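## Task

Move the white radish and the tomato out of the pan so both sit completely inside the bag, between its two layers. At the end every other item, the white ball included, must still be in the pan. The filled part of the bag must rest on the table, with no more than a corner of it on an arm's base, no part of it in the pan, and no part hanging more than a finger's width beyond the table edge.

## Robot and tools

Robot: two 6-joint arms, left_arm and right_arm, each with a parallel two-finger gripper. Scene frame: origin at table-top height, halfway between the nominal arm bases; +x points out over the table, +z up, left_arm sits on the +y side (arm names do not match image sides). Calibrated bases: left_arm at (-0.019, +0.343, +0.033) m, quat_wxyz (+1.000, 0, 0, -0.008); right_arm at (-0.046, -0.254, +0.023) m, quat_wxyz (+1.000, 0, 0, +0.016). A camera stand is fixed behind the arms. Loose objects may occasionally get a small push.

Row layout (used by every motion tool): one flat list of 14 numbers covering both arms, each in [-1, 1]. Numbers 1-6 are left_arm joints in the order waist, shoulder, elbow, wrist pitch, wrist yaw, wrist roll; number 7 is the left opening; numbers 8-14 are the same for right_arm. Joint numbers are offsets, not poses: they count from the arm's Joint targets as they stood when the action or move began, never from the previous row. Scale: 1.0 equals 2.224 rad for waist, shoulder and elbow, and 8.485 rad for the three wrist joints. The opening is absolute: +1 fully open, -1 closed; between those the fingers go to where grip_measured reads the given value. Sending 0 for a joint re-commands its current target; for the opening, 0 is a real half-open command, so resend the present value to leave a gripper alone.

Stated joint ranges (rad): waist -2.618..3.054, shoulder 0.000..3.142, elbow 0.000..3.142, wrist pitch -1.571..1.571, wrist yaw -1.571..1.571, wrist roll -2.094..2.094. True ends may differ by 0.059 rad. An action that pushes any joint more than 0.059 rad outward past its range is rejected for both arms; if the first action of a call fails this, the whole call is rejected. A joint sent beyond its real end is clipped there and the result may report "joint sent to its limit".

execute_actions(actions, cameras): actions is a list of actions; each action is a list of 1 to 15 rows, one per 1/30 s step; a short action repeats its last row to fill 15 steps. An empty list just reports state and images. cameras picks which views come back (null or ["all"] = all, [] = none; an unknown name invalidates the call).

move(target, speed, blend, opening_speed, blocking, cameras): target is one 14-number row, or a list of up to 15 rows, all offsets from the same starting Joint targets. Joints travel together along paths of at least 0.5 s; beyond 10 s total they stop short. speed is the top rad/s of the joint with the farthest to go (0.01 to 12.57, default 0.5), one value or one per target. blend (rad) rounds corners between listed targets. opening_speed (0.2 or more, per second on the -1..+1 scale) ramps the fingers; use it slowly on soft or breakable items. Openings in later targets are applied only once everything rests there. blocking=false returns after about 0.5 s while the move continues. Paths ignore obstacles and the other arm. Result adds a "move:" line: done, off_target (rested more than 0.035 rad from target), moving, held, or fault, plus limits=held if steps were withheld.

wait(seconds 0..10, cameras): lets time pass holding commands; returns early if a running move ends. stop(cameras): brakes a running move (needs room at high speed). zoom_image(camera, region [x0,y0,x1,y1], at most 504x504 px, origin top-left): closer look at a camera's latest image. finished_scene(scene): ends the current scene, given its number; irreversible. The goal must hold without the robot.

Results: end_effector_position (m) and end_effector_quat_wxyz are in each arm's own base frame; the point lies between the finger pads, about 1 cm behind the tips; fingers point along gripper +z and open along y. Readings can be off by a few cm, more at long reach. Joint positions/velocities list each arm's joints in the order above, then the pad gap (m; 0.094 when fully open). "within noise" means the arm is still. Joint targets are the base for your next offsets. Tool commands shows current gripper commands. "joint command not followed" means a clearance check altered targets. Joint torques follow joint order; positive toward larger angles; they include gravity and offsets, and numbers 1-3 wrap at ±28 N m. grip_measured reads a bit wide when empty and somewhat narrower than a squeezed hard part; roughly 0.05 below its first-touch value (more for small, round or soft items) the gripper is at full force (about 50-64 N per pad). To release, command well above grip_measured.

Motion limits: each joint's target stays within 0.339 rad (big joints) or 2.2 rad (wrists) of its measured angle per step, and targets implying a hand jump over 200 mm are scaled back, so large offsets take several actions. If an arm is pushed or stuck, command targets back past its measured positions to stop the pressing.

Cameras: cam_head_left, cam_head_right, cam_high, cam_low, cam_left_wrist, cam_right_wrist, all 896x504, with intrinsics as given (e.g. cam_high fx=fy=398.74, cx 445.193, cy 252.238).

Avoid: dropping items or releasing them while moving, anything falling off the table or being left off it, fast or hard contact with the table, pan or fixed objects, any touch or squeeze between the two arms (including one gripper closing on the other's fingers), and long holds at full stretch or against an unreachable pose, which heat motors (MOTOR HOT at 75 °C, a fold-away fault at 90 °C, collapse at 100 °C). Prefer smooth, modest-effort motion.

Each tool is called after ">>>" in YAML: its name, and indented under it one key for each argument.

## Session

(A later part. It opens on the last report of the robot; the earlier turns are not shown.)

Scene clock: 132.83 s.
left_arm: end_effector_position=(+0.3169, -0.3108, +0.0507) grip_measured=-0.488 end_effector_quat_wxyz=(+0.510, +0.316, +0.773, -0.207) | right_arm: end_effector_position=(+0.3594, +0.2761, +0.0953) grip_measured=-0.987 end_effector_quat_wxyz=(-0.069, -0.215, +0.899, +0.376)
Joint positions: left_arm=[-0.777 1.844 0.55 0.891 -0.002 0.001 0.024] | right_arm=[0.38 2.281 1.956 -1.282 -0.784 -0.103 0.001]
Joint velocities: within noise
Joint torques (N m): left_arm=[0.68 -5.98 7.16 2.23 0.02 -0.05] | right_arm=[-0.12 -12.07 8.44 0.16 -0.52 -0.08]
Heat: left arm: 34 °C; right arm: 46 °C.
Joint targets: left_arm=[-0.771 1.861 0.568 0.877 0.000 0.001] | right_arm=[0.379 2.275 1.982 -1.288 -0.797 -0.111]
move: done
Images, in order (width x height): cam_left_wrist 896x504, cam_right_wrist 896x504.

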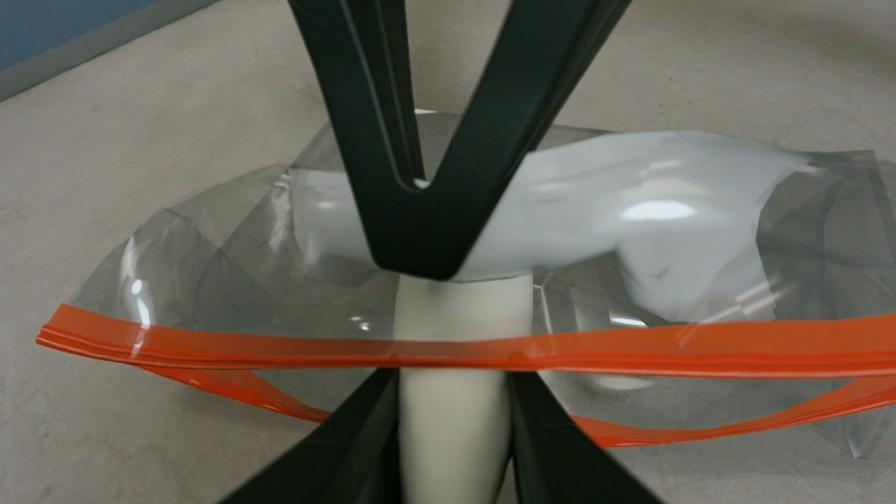

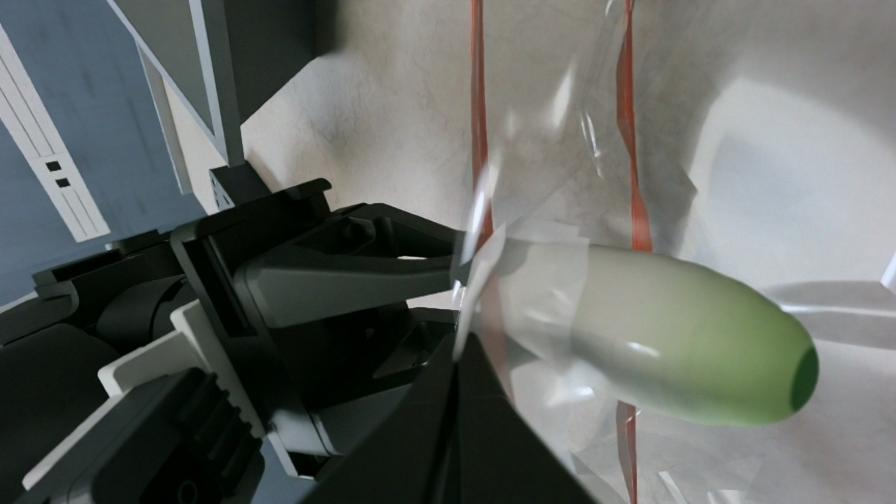

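>>> move:
  target:
    - [0, 0.023, -0.0023, 0.0066, 0, 0, -0.68, 0,0,0,0,0,0,-1]
    - [0, 0.023, -0.0023, 0.0066, 0, 0, -0.1, 0,0,0,0,0,0,-1]
  speed: 0.15
  opening_speed: 0.6
  cameras: ["cam_left_wrist","cam_right_wrist"]

Scene clock: 135.40 s.
left_arm: end_effector_position=(+0.3170, -0.3109, +0.0373) grip_measured=-0.102 end_effector_quat_wxyz=(+0.505, +0.317, +0.776, -0.205) | right_arm: end_effector_position=(+0.3594, +0.2761, +0.0953) grip_measured=-0.987 end_effector_quat_wxyz=(-0.069, -0.215, +0.899, +0.376)
Joint positions: left_arm=[-0.777 1.896 0.55 0.928 -0.002 0.001 0.042] | right_arm=[0.38 2.281 1.956 -1.282 -0.784 -0.103 0.001]
Joint velocities: within noise
Joint torques (N m): left_arm=[0.7 -6.19 6.34 2.42 0.02 -0.05] | right_arm=[-0.12 -12.05 8.44 0.17 -0.52 -0.08]
Heat: left arm: 34 °C; right arm: 46 °C.
Joint targets: left_arm=[-0.771 1.912 0.563 0.933 0.000 0.001] | right_arm=[0.379 2.275 1.982 -1.288 -0.797 -0.111]
move: done
Images, in order (width x height): cam_left_wrist 896x504, cam_right_wrist 896x504.

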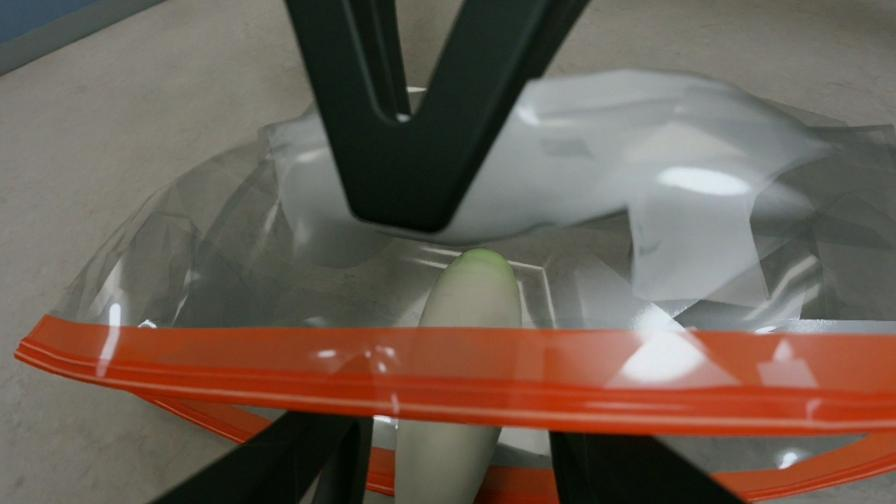

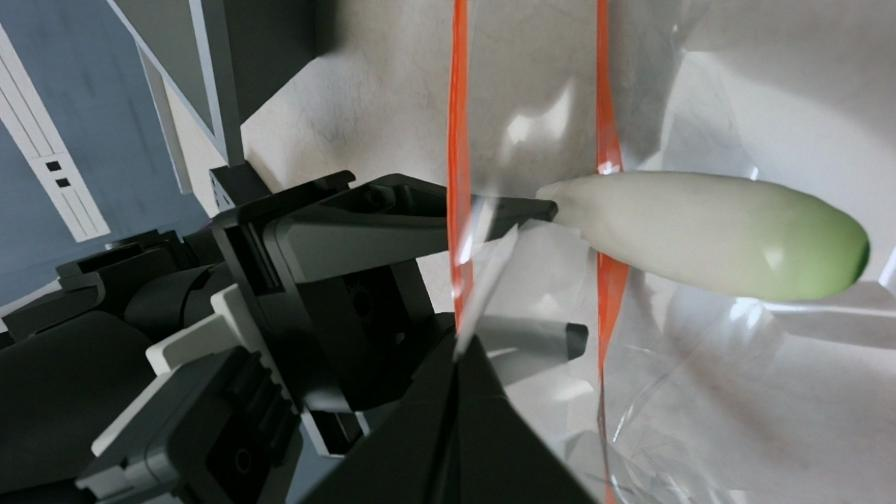

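>>> move:
  target:
    - [0, -0.1161, -0.2029, 0.0246, 0, 0, -0.1, 0,0,0,0,0,0,-1]
    - [0, -0.1161, -0.2029, 0.0246, 0, 0, -1, 0,-0.006,0.067,-0.018,0,0,-1]
  speed: [0.4,0.15]
  cameras: ["cam_left_wrist","cam_right_wrist"]

Scene clock: 139.53 s.
left_arm: end_effector_position=(+0.2411, -0.2363, +0.0320) grip_measured=-0.985 end_effector_quat_wxyz=(+0.506, +0.317, +0.776, -0.206) | right_arm: end_effector_position=(+0.3591, +0.2760, +0.1329) grip_measured=-0.987 end_effector_quat_wxyz=(-0.071, -0.214, +0.899, +0.376)
Joint positions: left_arm=[-0.777 1.671 0.118 1.137 -0.002 0.001 0.001] | right_arm=[0.38 2.281 2.104 -1.434 -0.784 -0.103 0.001]
Joint velocities: within noise
Joint torques (N m): left_arm=[0.66 -5.72 3.14 2.42 0.03 -0.06] | right_arm=[-0.12 -13.22 8.46 0.16 -0.51 -0.08]
Heat: left arm: 35 °C; right arm: 47 °C.
Joint targets: left_arm=[-0.771 1.654 0.111 1.142 0.000 0.001] | right_arm=[0.379 2.262 2.131 -1.441 -0.797 -0.111]
move: done
Images, in order (width x height): cam_left_wrist 896x504, cam_right_wrist 896x504.

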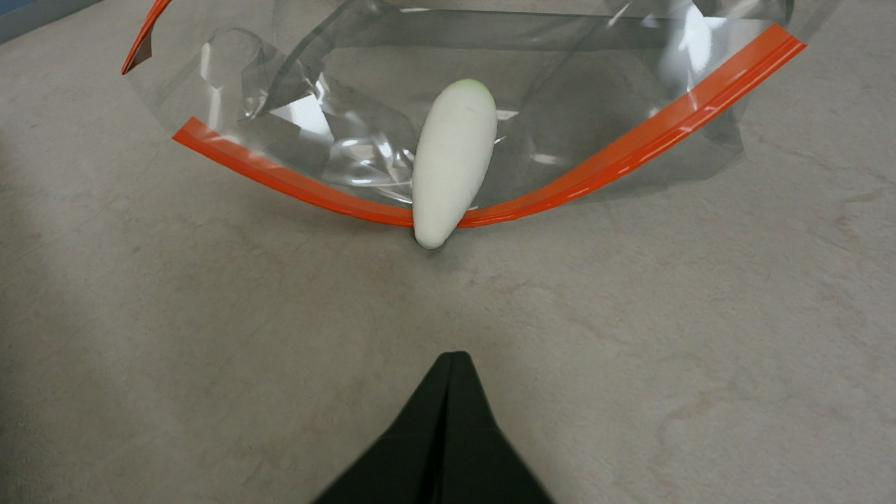

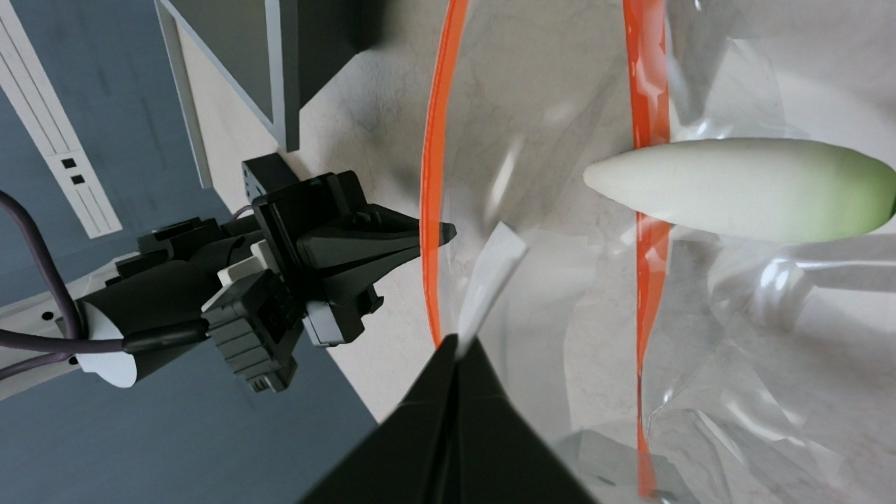

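>>> move:
  target:
    - [0.013, 0.1303, 0.0616, 0.0158, 0, 0, 0.0, 0,0,0,0,0,0,-1]
    - [0.013, 0.1947, 0.1350, 0.0134, 0, 0, 0.0, 0,0,0,0,0,0,-1]
  speed: [0.4,0.2]
  opening_speed: 2
  cameras: ["cam_left_wrist","cam_right_wrist"]

Scene clock: 142.30 s.
left_arm: end_effector_position=(+0.3008, -0.2785, -0.0022) grip_measured=-0.002 end_effector_quat_wxyz=(+0.513, +0.305, +0.777, -0.200) | right_arm: end_effector_position=(+0.3591, +0.2760, +0.1329) grip_measured=-0.987 end_effector_quat_wxyz=(-0.071, -0.214, +0.899, +0.376)
Joint positions: left_arm=[-0.748 2.07 0.401 1.264 -0.002 0.001 0.047] | right_arm=[0.38 2.281 2.104 -1.434 -0.784 -0.103 0.001]
Joint velocities: within noise
Joint torques (N m): left_arm=[0.69 -5.79 4.11 2.27 0.02 -0.04] | right_arm=[-0.12 -13.23 8.46 0.16 -0.52 -0.08]
Heat: left arm: 35 °C; right arm: 48 °C.
Joint targets: left_arm=[-0.741 2.087 0.412 1.256 0.000 0.001] | right_arm=[0.379 2.262 2.131 -1.440 -0.797 -0.111]
move: done
Images, in order (width x height): cam_left_wrist 896x504, cam_right_wrist 896x504.

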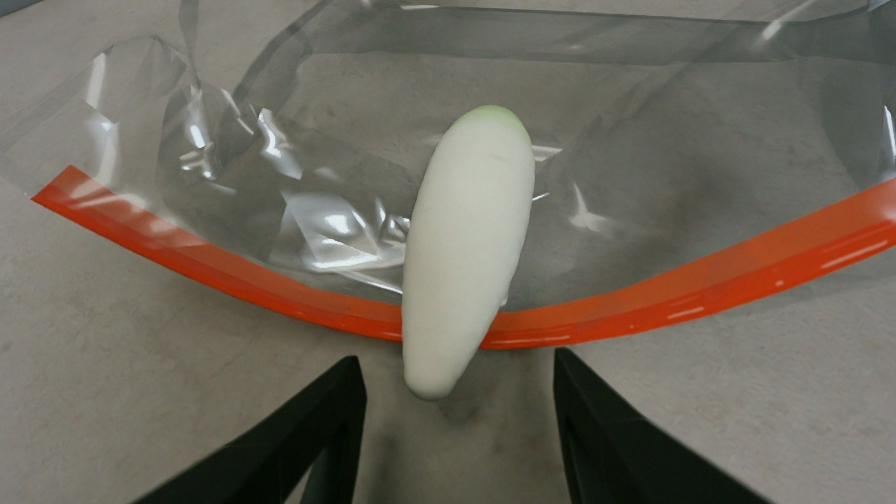

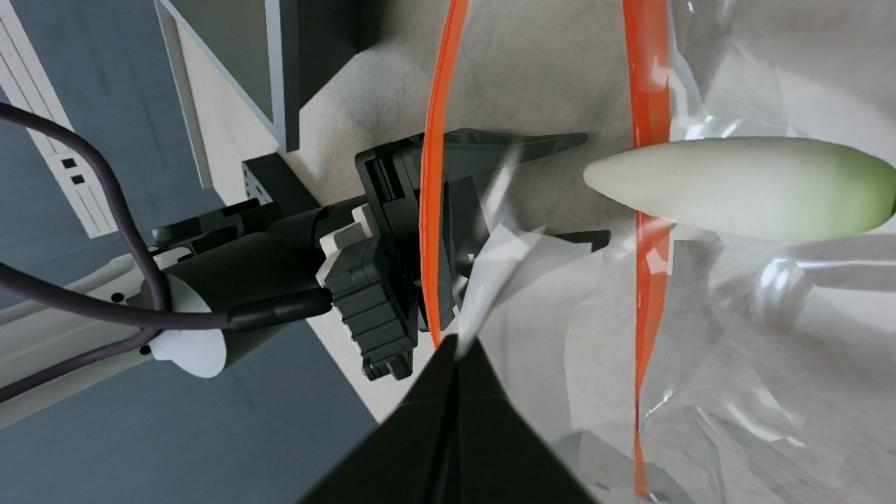

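>>> move:
  target:
    - [0.009, 0.0094, 0.0393, -0.0080, 0, 0, 0.0, 0,0,0,0,0,0,-1]
    - [0.009, 0.0094, 0.0393, -0.0080, 0, 0, -0.75, 0,0,0,0,0,0,-1]
  speed: 0.2
  opening_speed: 0.8
  cameras: ["cam_left_wrist","cam_right_wrist"]

Scene clock: 145.30 s.
left_arm: end_effector_position=(+0.3226, -0.2871, +0.0002) grip_measured=-0.730 end_effector_quat_wxyz=(+0.518, +0.296, +0.778, -0.196) | right_arm: end_effector_position=(+0.3591, +0.2760, +0.1329) grip_measured=-0.987 end_effector_quat_wxyz=(-0.071, -0.214, +0.899, +0.376)
Joint positions: left_arm=[-0.728 2.089 0.487 1.205 -0.002 0.001 0.013] | right_arm=[0.38 2.281 2.104 -1.434 -0.784 -0.103 0.001]
Joint velocities: within noise
Joint torques (N m): left_arm=[0.72 -6.27 4.56 2.18 0.03 -0.05] | right_arm=[-0.1 -13.24 8.44 0.16 -0.52 -0.08]
Heat: left arm: 35 °C; right arm: 48 °C.
Joint targets: left_arm=[-0.722 2.107 0.499 1.188 0.000 0.001] | right_arm=[0.379 2.262 2.131 -1.440 -0.797 -0.111]
move: done
Images, in order (width x height): cam_left_wrist 896x504, cam_right_wrist 896x504.

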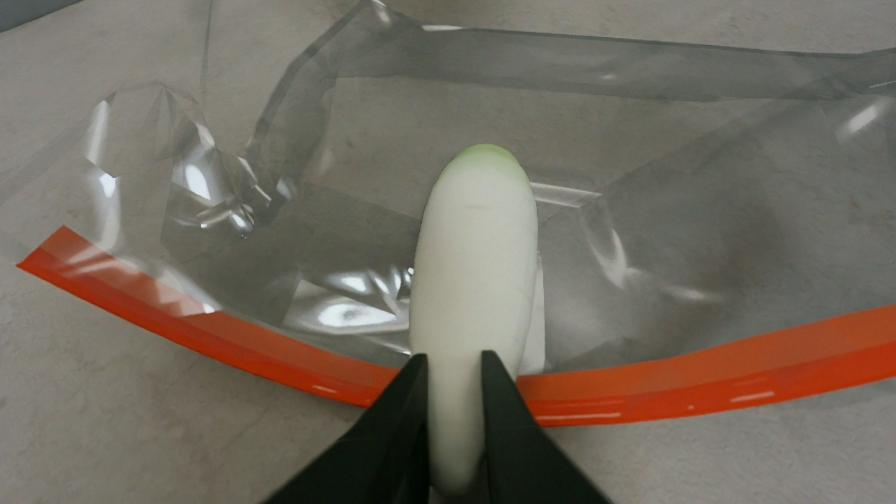

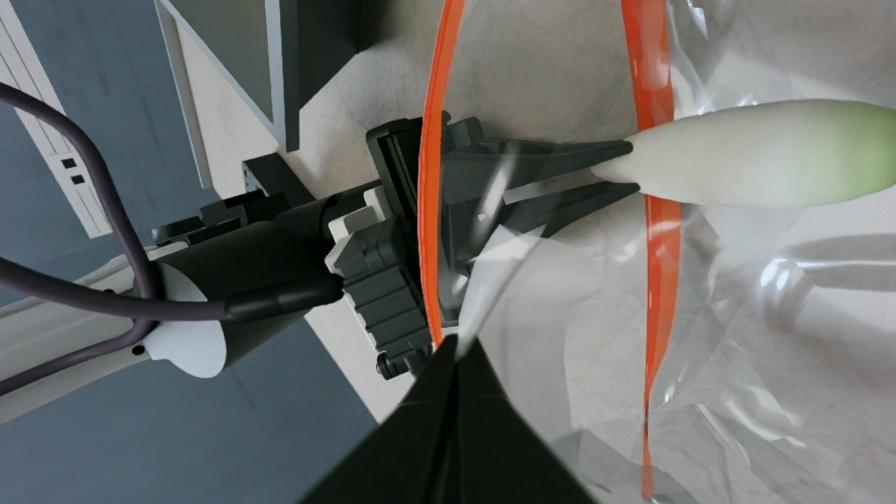

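>>> move:
  target: [0,0,0,0,0,0,-0.85, 0,0.035,0.129,-0.0277,0,0,-1]
  speed: 0.2
  opening_speed: 0.8
  cameras: ["cam_left_wrist","cam_right_wrist"]

the call would take right_arm's wrist pitch more than 0.059 radians past the lower end of its range (-1.571 radians), so nothing of the call was run. Give that joint a number nearer 0 in that row, or first move the joint away from that end.
Scene clock: 145.90 s.
left_arm: end_effector_position=(+0.3226, -0.2871, +0.0002) grip_measured=-0.741 end_effector_quat_wxyz=(+0.518, +0.296, +0.778, -0.196) | right_arm: end_effector_position=(+0.3591, +0.2760, +0.1329) grip_measured=-0.987 end_effector_quat_wxyz=(-0.071, -0.214, +0.899, +0.376)
Joint positions: left_arm=[-0.728 2.089 0.487 1.205 -0.002 0.001 0.012] | right_arm=[0.38 2.281 2.104 -1.434 -0.784 -0.103 0.001]
Joint velocities: within noise
Joint torques (N m): left_arm=[0.7 -6.2 4.59 2.19 0.02 -0.06] | right_arm=[-0.1 -13.23 8.46 0.16 -0.52 -0.08]
Heat: left arm: 35 °C; right arm: 48 °C.
Joint targets: left_arm=[-0.722 2.107 0.499 1.188 0.000 0.001] | right_arm=[0.379 2.262 2.131 -1.440 -0.797 -0.111]
Tool commands: left_gripper/opening=-0.75 right_gripper/opening=-1.0

>>> move:
  target: [0,0,0,0,0,0,-0.85, 0,-0.009,0.0495,-0.0150,0,0,-1]
  speed: 0.2
  opening_speed: 0.8
  cameras: ["cam_left_wrist","cam_right_wrist"]

Scene clock: 147.50 s.
left_arm: end_effector_position=(+0.3226, -0.2871, +0.0003) grip_measured=-0.744 end_effector_quat_wxyz=(+0.518, +0.296, +0.778, -0.196) | right_arm: end_effector_position=(+0.3532, +0.2736, +0.1606) grip_measured=-0.987 end_effector_quat_wxyz=(-0.078, -0.211, +0.899, +0.375)
Joint positions: left_arm=[-0.728 2.089 0.487 1.205 -0.002 0.001 0.012] | right_arm=[0.38 2.281 2.215 -1.56 -0.784 -0.103 0.001]
Joint velocities: within noise
Joint torques (N m): left_arm=[0.7 -6.2 4.57 2.19 0.02 -0.05] | right_arm=[-0.09 -14.87 8.29 0.17 -0.51 -0.08]
Heat: left arm: 35 °C; right arm: 49 °C.
Joint targets: left_arm=[-0.722 2.107 0.499 1.188 0.000 0.001] | right_arm=[0.379 2.242 2.241 -1.568 -0.797 -0.111]
move: off_target (right_arm); right_arm: the shoulder is farthest, 0.039 rad from its target
Images, in order (width x height): cam_left_wrist 896x504, cam_right_wrist 896x504.

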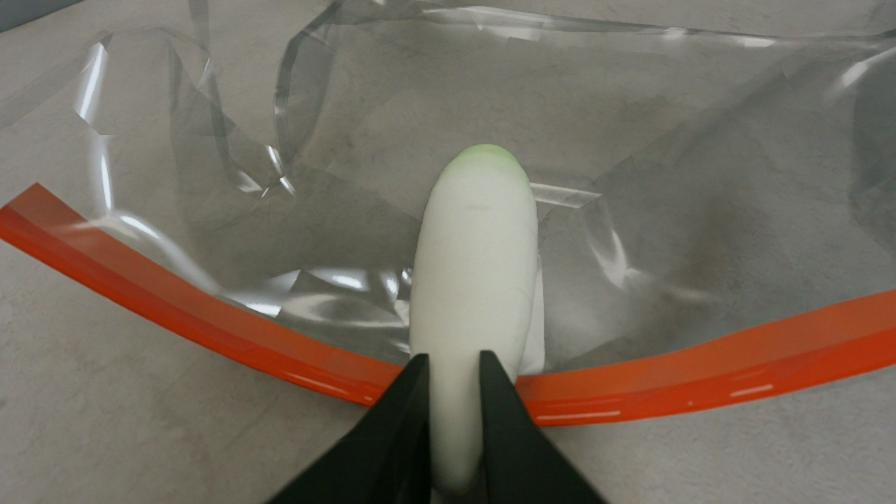

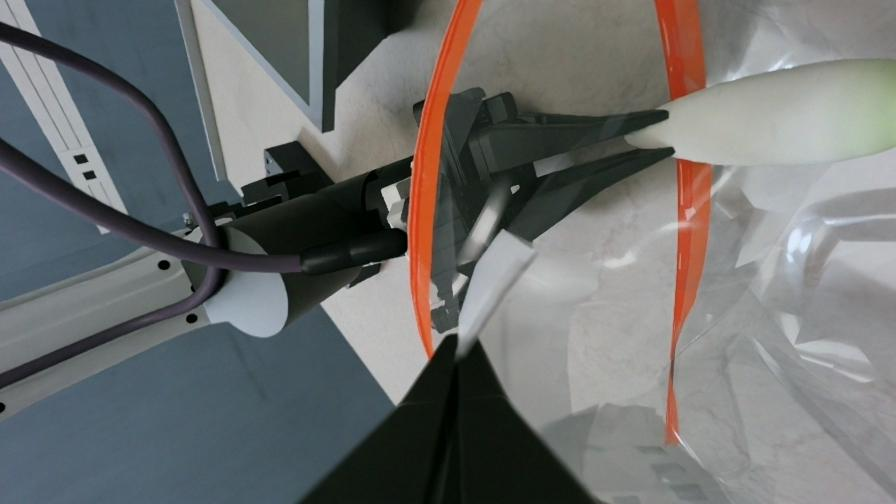

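>>> move:
  target:
    - [0, -0.0555, 0.0132, -0.0180, 0, 0, -0.85, 0,0,0,0,0,0,-1]
    - [0, -0.0122, 0.1035, -0.0303, 0, 0, -0.85, 0,0,0,0,0,0,-1]
  speed: [0.25,0.2]
  blend: [0.02,0]
  cameras: ["cam_left_wrist","cam_right_wrist"]

Scene clock: 150.03 s.
left_arm: end_effector_position=(+0.3617, -0.3220, +0.0220) grip_measured=-0.746 end_effector_quat_wxyz=(+0.514, +0.297, +0.781, -0.195) | right_arm: end_effector_position=(+0.3530, +0.2736, +0.1606) grip_measured=-0.987 end_effector_quat_wxyz=(-0.079, -0.211, +0.899, +0.375)
Joint positions: left_arm=[-0.728 2.062 0.711 0.944 -0.002 0.001 0.012] | right_arm=[0.38 2.281 2.215 -1.562 -0.784 -0.103 0.001]
Joint velocities: within noise
Joint torques (N m): left_arm=[0.72 -7.38 6.83 2.22 0.03 -0.04] | right_arm=[-0.12 -14.87 8.32 0.13 -0.52 -0.08]
Heat: left arm: 35 °C; right arm: 50 °C.
Joint targets: left_arm=[-0.722 2.080 0.729 0.931 0.000 0.001] | right_arm=[0.379 2.242 2.241 -1.568 -0.797 -0.111]
move: off_target (right_arm); right_arm: the shoulder is farthest, 0.039 rad from its target
Images, in order (width x height): cam_left_wrist 896x504, cam_right_wrist 896x504.

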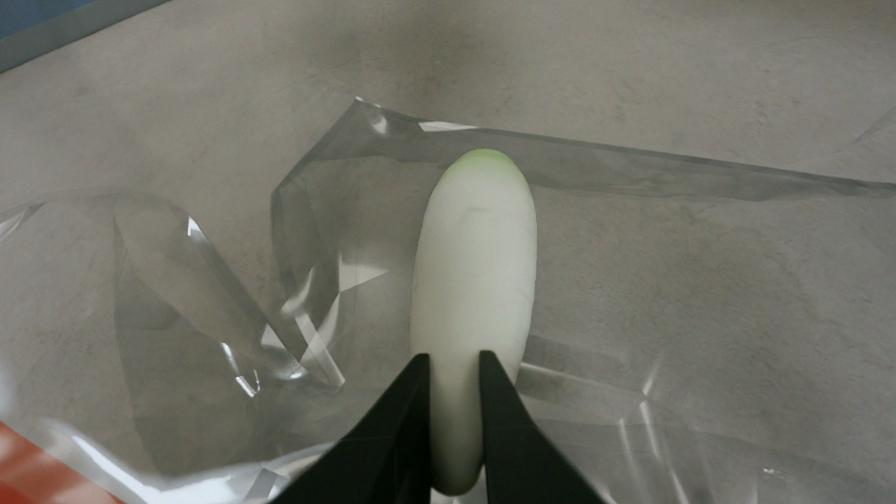

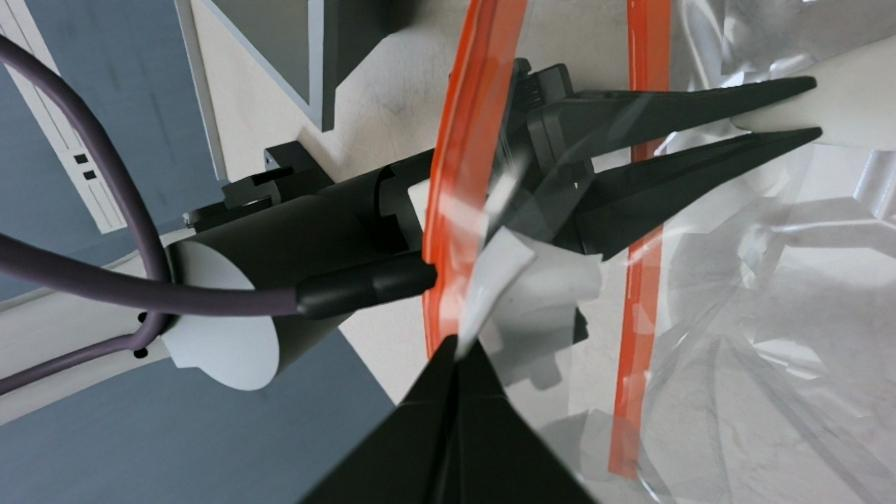

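>>> move:
  target:
    - [0, 0.0409, 0.0012, 0.0104, 0, 0, -0.85, 0,0,0,0,0,0,-1]
    - [0, 0.0409, 0.0012, 0.0104, 0, 0, -0.3, 0,0,0,0,0,0,-1]
    - [0, -0.1917,-0.2775,0.0249, 0, 0, -0.3, 0,0,0,0,0,0,-1]
  speed: [0.2,0.2,0.4]
  opening_speed: 0.8
  cameras: ["cam_left_wrist","cam_right_wrist","cam_head_left"]

Scene clock: 154.27 s.
left_arm: end_effector_position=(+0.2525, -0.2246, +0.0323) grip_measured=-0.302 end_effector_quat_wxyz=(+0.511, +0.298, +0.783, -0.193) | right_arm: end_effector_position=(+0.3530, +0.2736, +0.1606) grip_measured=-0.987 end_effector_quat_wxyz=(-0.079, -0.211, +0.899, +0.375)
Joint positions: left_arm=[-0.728 1.671 0.119 1.137 -0.002 0.001 0.033] | right_arm=[0.38 2.281 2.215 -1.562 -0.784 -0.103 0.001]
Joint velocities: within noise
Joint torques (N m): left_arm=[0.73 -5.65 3.07 2.43 0.04 -0.05] | right_arm=[-0.09 -14.87 8.29 0.12 -0.52 -0.08]
Heat: left arm: 35 °C; right arm: 51 °C.
Joint targets: left_arm=[-0.722 1.654 0.112 1.142 0.000 0.001] | right_arm=[0.379 2.242 2.241 -1.568 -0.797 -0.111]
move: off_target (right_arm); right_arm: the shoulder is farthest, 0.039 rad from its target
Images, in order (width x height): cam_head_left 896x504, cam_left_wrist 896x504, cam_right_wrist 896x504.

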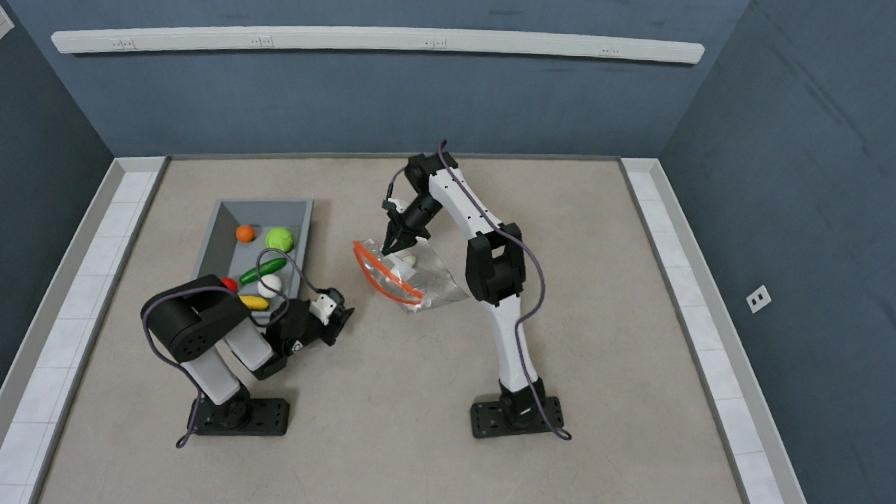

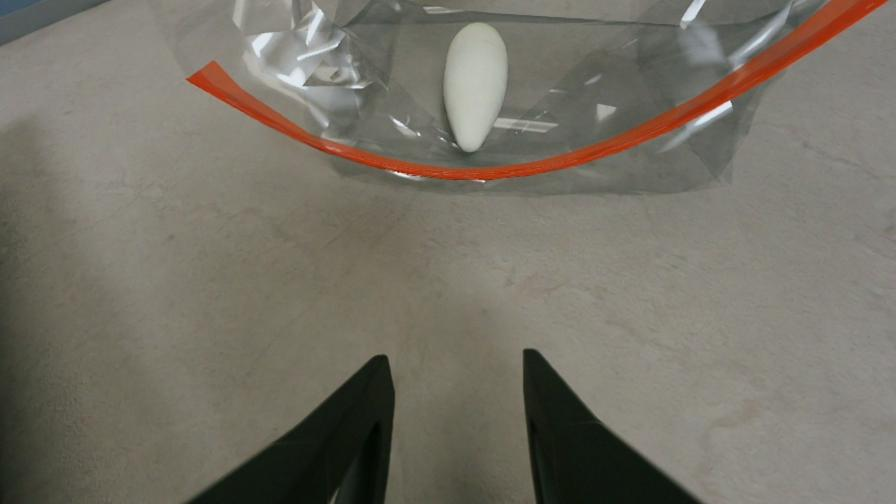

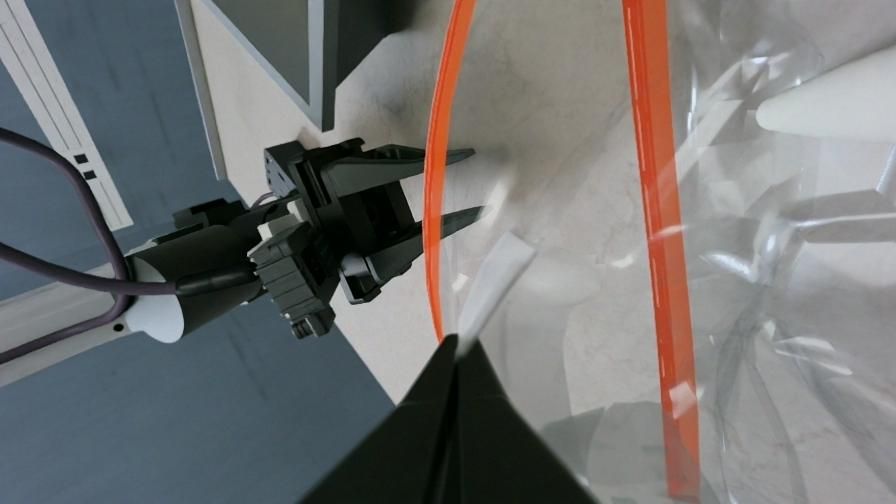

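>>> move:
  target:
    - [0, -0.1582, 0.5009, -0.2730, 0, 0, 0.4, 0,0,0,0,0,0,-1]
    - [0.4227, -0.1582, 0.5009, -0.2730, 0, 0, 0.4, 0,0,0,0,0,0,-1]
  speed: [1.2,1.0]
  blend: [0.3,0]
  cameras: ["cam_left_wrist","cam_head_left"]

Scene clock: 158.27 s.
left_arm: end_effector_position=(+0.2703, +0.0592, +0.1639) grip_measured=+0.398 end_effector_quat_wxyz=(+0.147, -0.105, +0.983, +0.017) | right_arm: end_effector_position=(+0.3530, +0.2736, +0.1606) grip_measured=-0.987 end_effector_quat_wxyz=(-0.079, -0.211, +0.899, +0.375)
Joint positions: left_arm=[0.214 1.318 1.205 -1.161 -0.003 0.001 0.066] | right_arm=[0.38 2.281 2.215 -1.562 -0.784 -0.103 0.001]
Joint velocities: within noise
Joint torques (N m): left_arm=[0.58 -5.5 9.62 0.93 0.03 -0.04] | right_arm=[-0.1 -14.9 8.32 0.13 -0.52 -0.08]
Heat: left arm: 35 °C; right arm: 52 °C.
Joint targets: left_arm=[0.219 1.302 1.226 -1.175 0.000 0.001] | right_arm=[0.379 2.242 2.241 -1.568 -0.797 -0.111]
move: off_target (right_arm); right_arm: the shoulder is farthest, 0.039 rad from its target
Images, in order (width x height): cam_head_left 896x504, cam_left_wrist 896x504.

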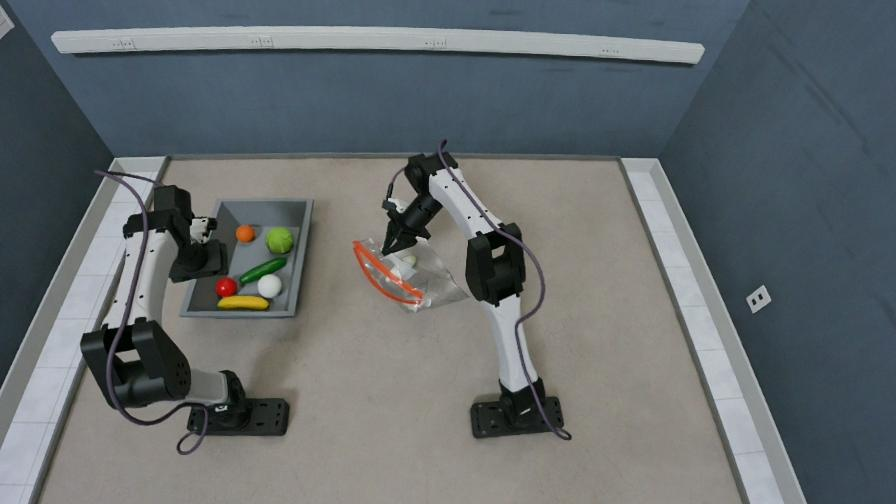

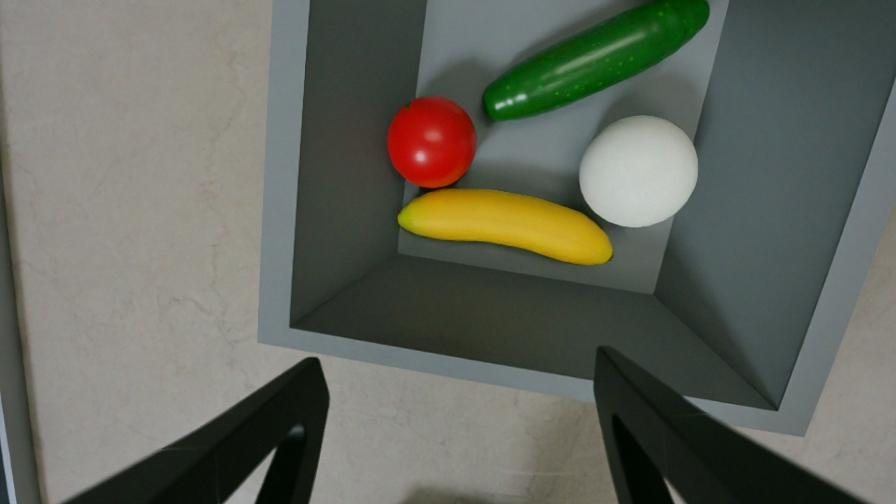

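>>> move:
  target: [0.0252, 0.2099, 0.1001, -0.0065, 0, 0.185, 0.2, 0,0,0,0,0,0,-1]
  speed: 0.9
  cameras: ["cam_left_wrist","cam_high"]

Scene clock: 162.47 s.
left_arm: end_effector_position=(+0.3143, +0.0869, +0.1035) grip_measured=+0.202 end_effector_quat_wxyz=(+0.007, +0.601, +0.799, +0.012) | right_arm: end_effector_position=(+0.3530, +0.2736, +0.1606) grip_measured=-0.987 end_effector_quat_wxyz=(-0.079, -0.211, +0.899, +0.375)
Joint positions: left_arm=[0.268 1.754 1.428 -1.218 -0.003 1.558 0.056] | right_arm=[0.38 2.281 2.215 -1.562 -0.784 -0.103 0.001]
Joint velocities: within noise
Joint torques (N m): left_arm=[0.75 -6.58 8.92 0.23 0.09 0.05] | right_arm=[-0.12 -14.89 8.32 0.12 -0.51 -0.08]
Heat: left arm: 34 °C; right arm: 53 °C.
Joint targets: left_arm=[0.275 1.769 1.449 -1.230 0.000 1.571] | right_arm=[0.379 2.242 2.241 -1.568 -0.797 -0.111]
move: off_target (right_arm); right_arm: the shoulder is farthest, 0.039 rad from its target
Images, in order (width x height): cam_high 896x504, cam_left_wrist 896x504.

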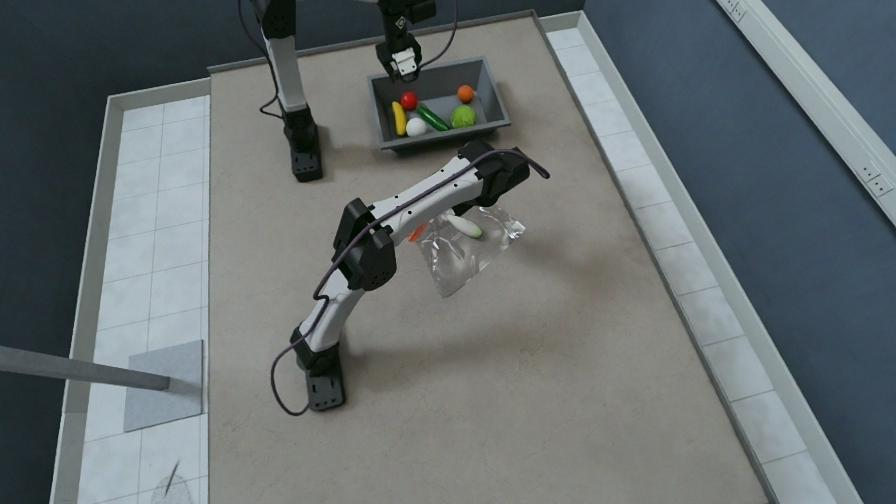

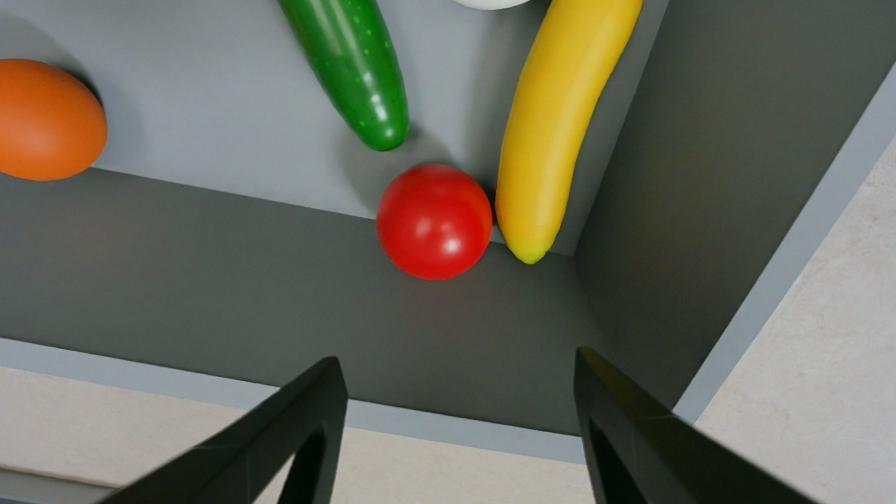

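>>> move:
  target: [0.0135, 0.0420, -0.0358, 0.0204, 0, 0, 0.2, 0,0,0,0,0,0,-1]
  speed: 0.3
  cameras: ["cam_left_wrist"]

Scene clock: 164.60 s.
left_arm: end_effector_position=(+0.3311, +0.1024, +0.0622) grip_measured=+0.202 end_effector_quat_wxyz=(+0.009, +0.589, +0.808, +0.015) | right_arm: end_effector_position=(+0.3530, +0.2736, +0.1606) grip_measured=-0.987 end_effector_quat_wxyz=(-0.079, -0.211, +0.899, +0.375)
Joint positions: left_arm=[0.298 1.848 1.379 -1.066 -0.003 1.559 0.056] | right_arm=[0.38 2.281 2.215 -1.562 -0.784 -0.103 0.001]
Joint velocities: within noise
Joint torques (N m): left_arm=[0.73 -7.36 5.86 0.49 0.09 0.07] | right_arm=[-0.09 -14.89 8.31 0.13 -0.51 -0.08]
Heat: left arm: 33 °C; right arm: 54 °C.
Joint targets: left_arm=[0.305 1.863 1.369 -1.057 0.000 1.571] | right_arm=[0.379 2.242 2.241 -1.568 -0.797 -0.111]
move: off_target (right_arm); right_arm: the shoulder is farthest, 0.039 rad from its target
Images, in order (width x height): cam_left_wrist 896x504.

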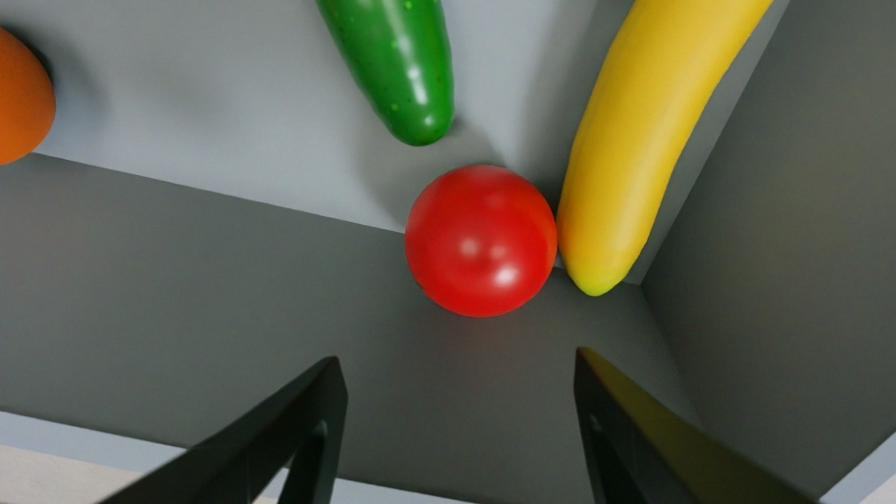

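>>> move:
  target: [0.0027, 0.0380, -0.0683, 0.0262, 0, 0, 0.2, 0,0,0,0,0,0,-1]
  speed: 0.15
  cameras: ["cam_left_wrist"]

Scene clock: 167.10 s.
left_arm: end_effector_position=(+0.3269, +0.1029, +0.0011) grip_measured=+0.202 end_effector_quat_wxyz=(+0.004, +0.588, +0.809, +0.008) | right_arm: end_effector_position=(+0.3530, +0.2736, +0.1606) grip_measured=-0.987 end_effector_quat_wxyz=(-0.079, -0.211, +0.899, +0.375)
Joint positions: left_arm=[0.303 1.928 1.228 -0.854 -0.003 1.56 0.056] | right_arm=[0.38 2.281 2.215 -1.562 -0.784 -0.103 0.001]
Joint velocities: within noise
Joint torques (N m): left_arm=[0.75 -7.2 5.15 0.55 0.1 0.06] | right_arm=[-0.1 -14.89 8.31 0.13 -0.52 -0.08]
Heat: left arm: 33 °C; right arm: 55 °C.
Joint targets: left_arm=[0.311 1.947 1.217 -0.834 0.000 1.570] | right_arm=[0.379 2.242 2.241 -1.568 -0.797 -0.111]
move: off_target (right_arm); right_arm: the shoulder is farthest, 0.039 rad from its target
Images, in order (width x height): cam_left_wrist 896x504.

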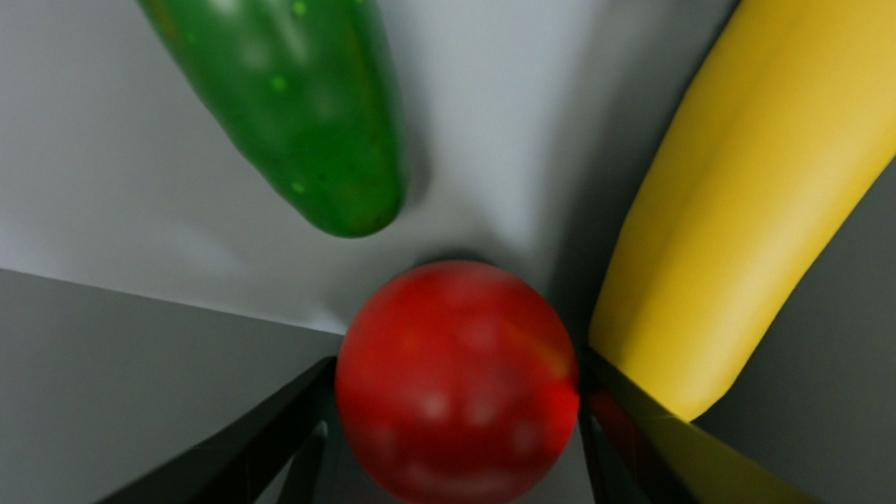

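>>> move:
  target: [0, 0,0,0,0,0, -0.06, 0,0,0,0,0,0,-1]
  opening_speed: 0.3
  cameras: ["cam_left_wrist"]

Scene clock: 168.73 s.
left_arm: end_effector_position=(+0.3291, +0.1035, +0.0012) grip_measured=-0.046 end_effector_quat_wxyz=(+0.007, +0.588, +0.809, +0.012) | right_arm: end_effector_position=(+0.3530, +0.2736, +0.1606) grip_measured=-0.987 end_effector_quat_wxyz=(-0.079, -0.211, +0.899, +0.375)
Joint positions: left_arm=[0.303 1.928 1.228 -0.845 -0.003 1.561 0.045] | right_arm=[0.38 2.281 2.215 -1.562 -0.784 -0.103 0.001]
Joint velocities: within noise
Joint torques (N m): left_arm=[0.79 -7.23 5.19 0.48 0.09 0.06] | right_arm=[-0.13 -14.9 8.31 0.13 -0.52 -0.08]
Heat: left arm: 33 °C; right arm: 55 °C.
Joint targets: left_arm=[0.311 1.947 1.217 -0.834 0.000 1.571] | right_arm=[0.379 2.242 2.241 -1.568 -0.797 -0.111]
move: off_target (right_arm); right_arm: the shoulder is farthest, 0.039 rad from its target
Images, in order (width x height): cam_left_wrist 896x504.

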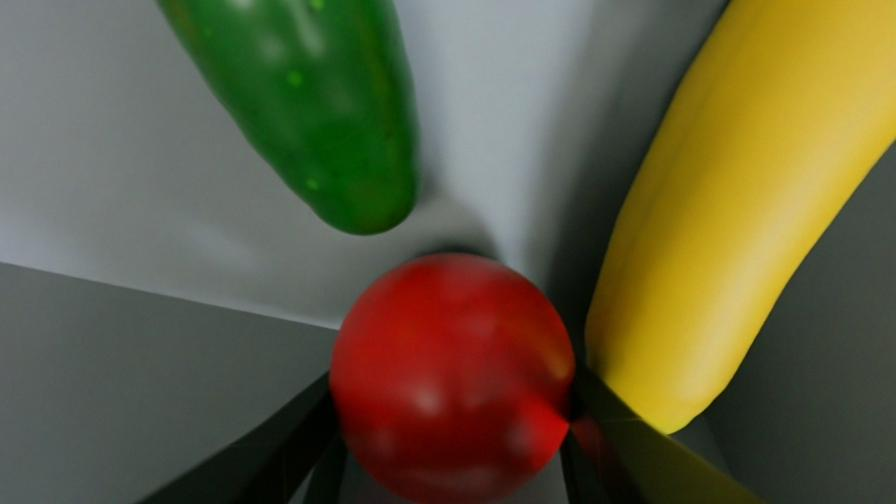

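>>> move:
  target:
    - [0,0,0,0,0,0,-0.14, 0,0,0,0,0,0,-1]
    - [0, -0.1366, 0.1519, -0.0563, 0, 0, -0.14, 0,0,0,0,0,0,-1]
  opening_speed: 0.4
  speed: 0.3
  cameras: ["cam_left_wrist"]

Scene clock: 172.23 s.
left_arm: end_effector_position=(+0.3157, +0.0994, +0.1613) grip_measured=-0.051 end_effector_quat_wxyz=(+0.044, +0.586, +0.807, +0.061) | right_arm: end_effector_position=(+0.3530, +0.2736, +0.1606) grip_measured=-0.987 end_effector_quat_wxyz=(-0.079, -0.211, +0.899, +0.375)
Joint positions: left_arm=[0.303 1.659 1.538 -1.299 -0.003 1.561 0.045] | right_arm=[0.38 2.281 2.215 -1.562 -0.784 -0.103 0.001]
Joint velocities: within noise
Joint torques (N m): left_arm=[0.76 -8.28 8.88 0.53 0.1 0.04] | right_arm=[-0.12 -14.87 8.29 0.13 -0.52 -0.08]
Heat: left arm: 32 °C; right arm: 56 °C.
Joint targets: left_arm=[0.311 1.643 1.555 -1.312 0.000 1.571] | right_arm=[0.379 2.242 2.241 -1.568 -0.797 -0.111]
move: off_target (right_arm); right_arm: the shoulder is farthest, 0.039 rad from its target
Images, in order (width x height): cam_left_wrist 896x504.

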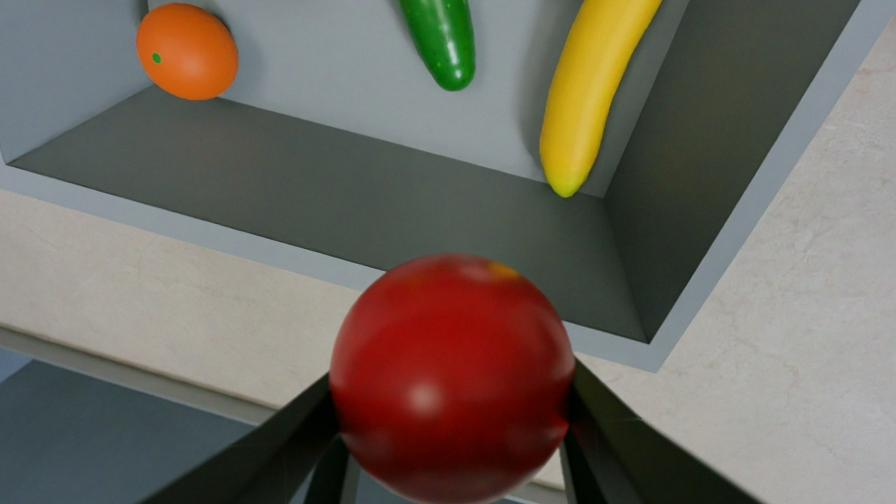

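>>> move:
  target:
    - [-0.3197,0,0,0,0,-0.12,-0.14, 0,0,0,0,0,0,-1]
    - [-0.4757, -0.2093, -0.6023, 0.2114, 0, -0.185, -0.14, 0,0,0,0,0,0,-1]
  speed: [0.9,1.0]
  blend: 0.3
  cameras: ["cam_left_wrist","cam_right_wrist"]

Scene clock: 176.50 s.
left_arm: end_effector_position=(+0.2432, -0.2219, +0.0739) grip_measured=-0.051 end_effector_quat_wxyz=(+0.480, +0.315, +0.798, -0.182) | right_arm: end_effector_position=(+0.3530, +0.2736, +0.1606) grip_measured=-0.987 end_effector_quat_wxyz=(-0.079, -0.211, +0.899, +0.375)
Joint positions: left_arm=[-0.741 1.191 0.224 0.474 -0.003 0.014 0.045] | right_arm=[0.38 2.281 2.215 -1.562 -0.784 -0.103 0.001]
Joint velocities: within noise
Joint torques (N m): left_arm=[-0.28 -3.79 6.15 2.39 0.04 -0.17] | right_arm=[-0.13 -14.87 8.31 0.12 -0.52 -0.08]
Heat: left arm: 32 °C; right arm: 57 °C.
Joint targets: left_arm=[-0.747 1.178 0.215 0.482 0.000 0.001] | right_arm=[0.379 2.242 2.241 -1.568 -0.797 -0.111]
move: off_target (right_arm); right_arm: the shoulder is farthest, 0.039 rad from its target
Images, in order (width x height): cam_left_wrist 896x504, cam_right_wrist 896x504.

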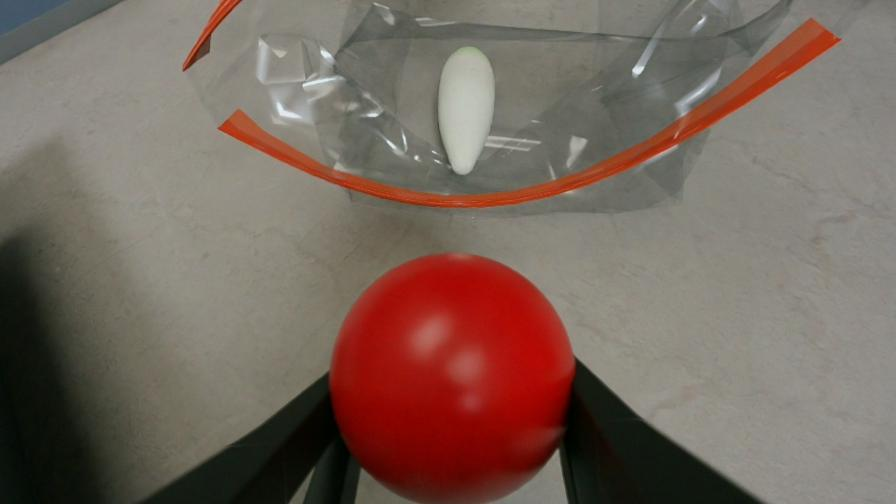

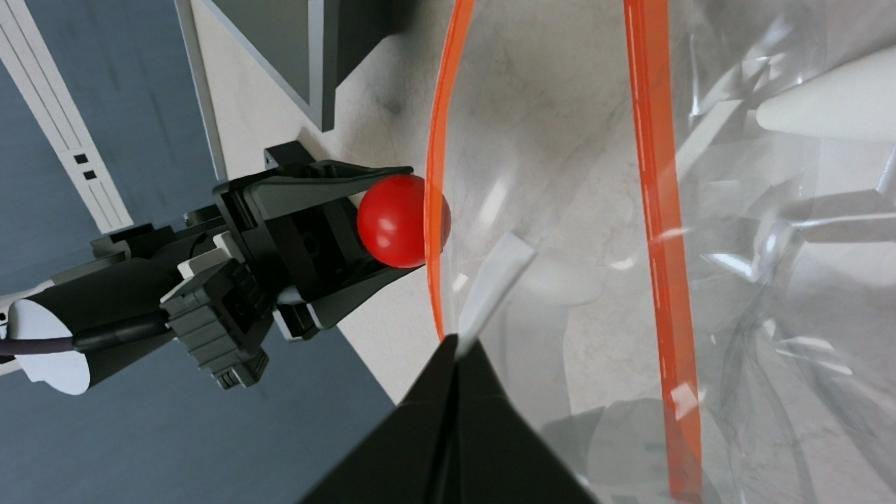

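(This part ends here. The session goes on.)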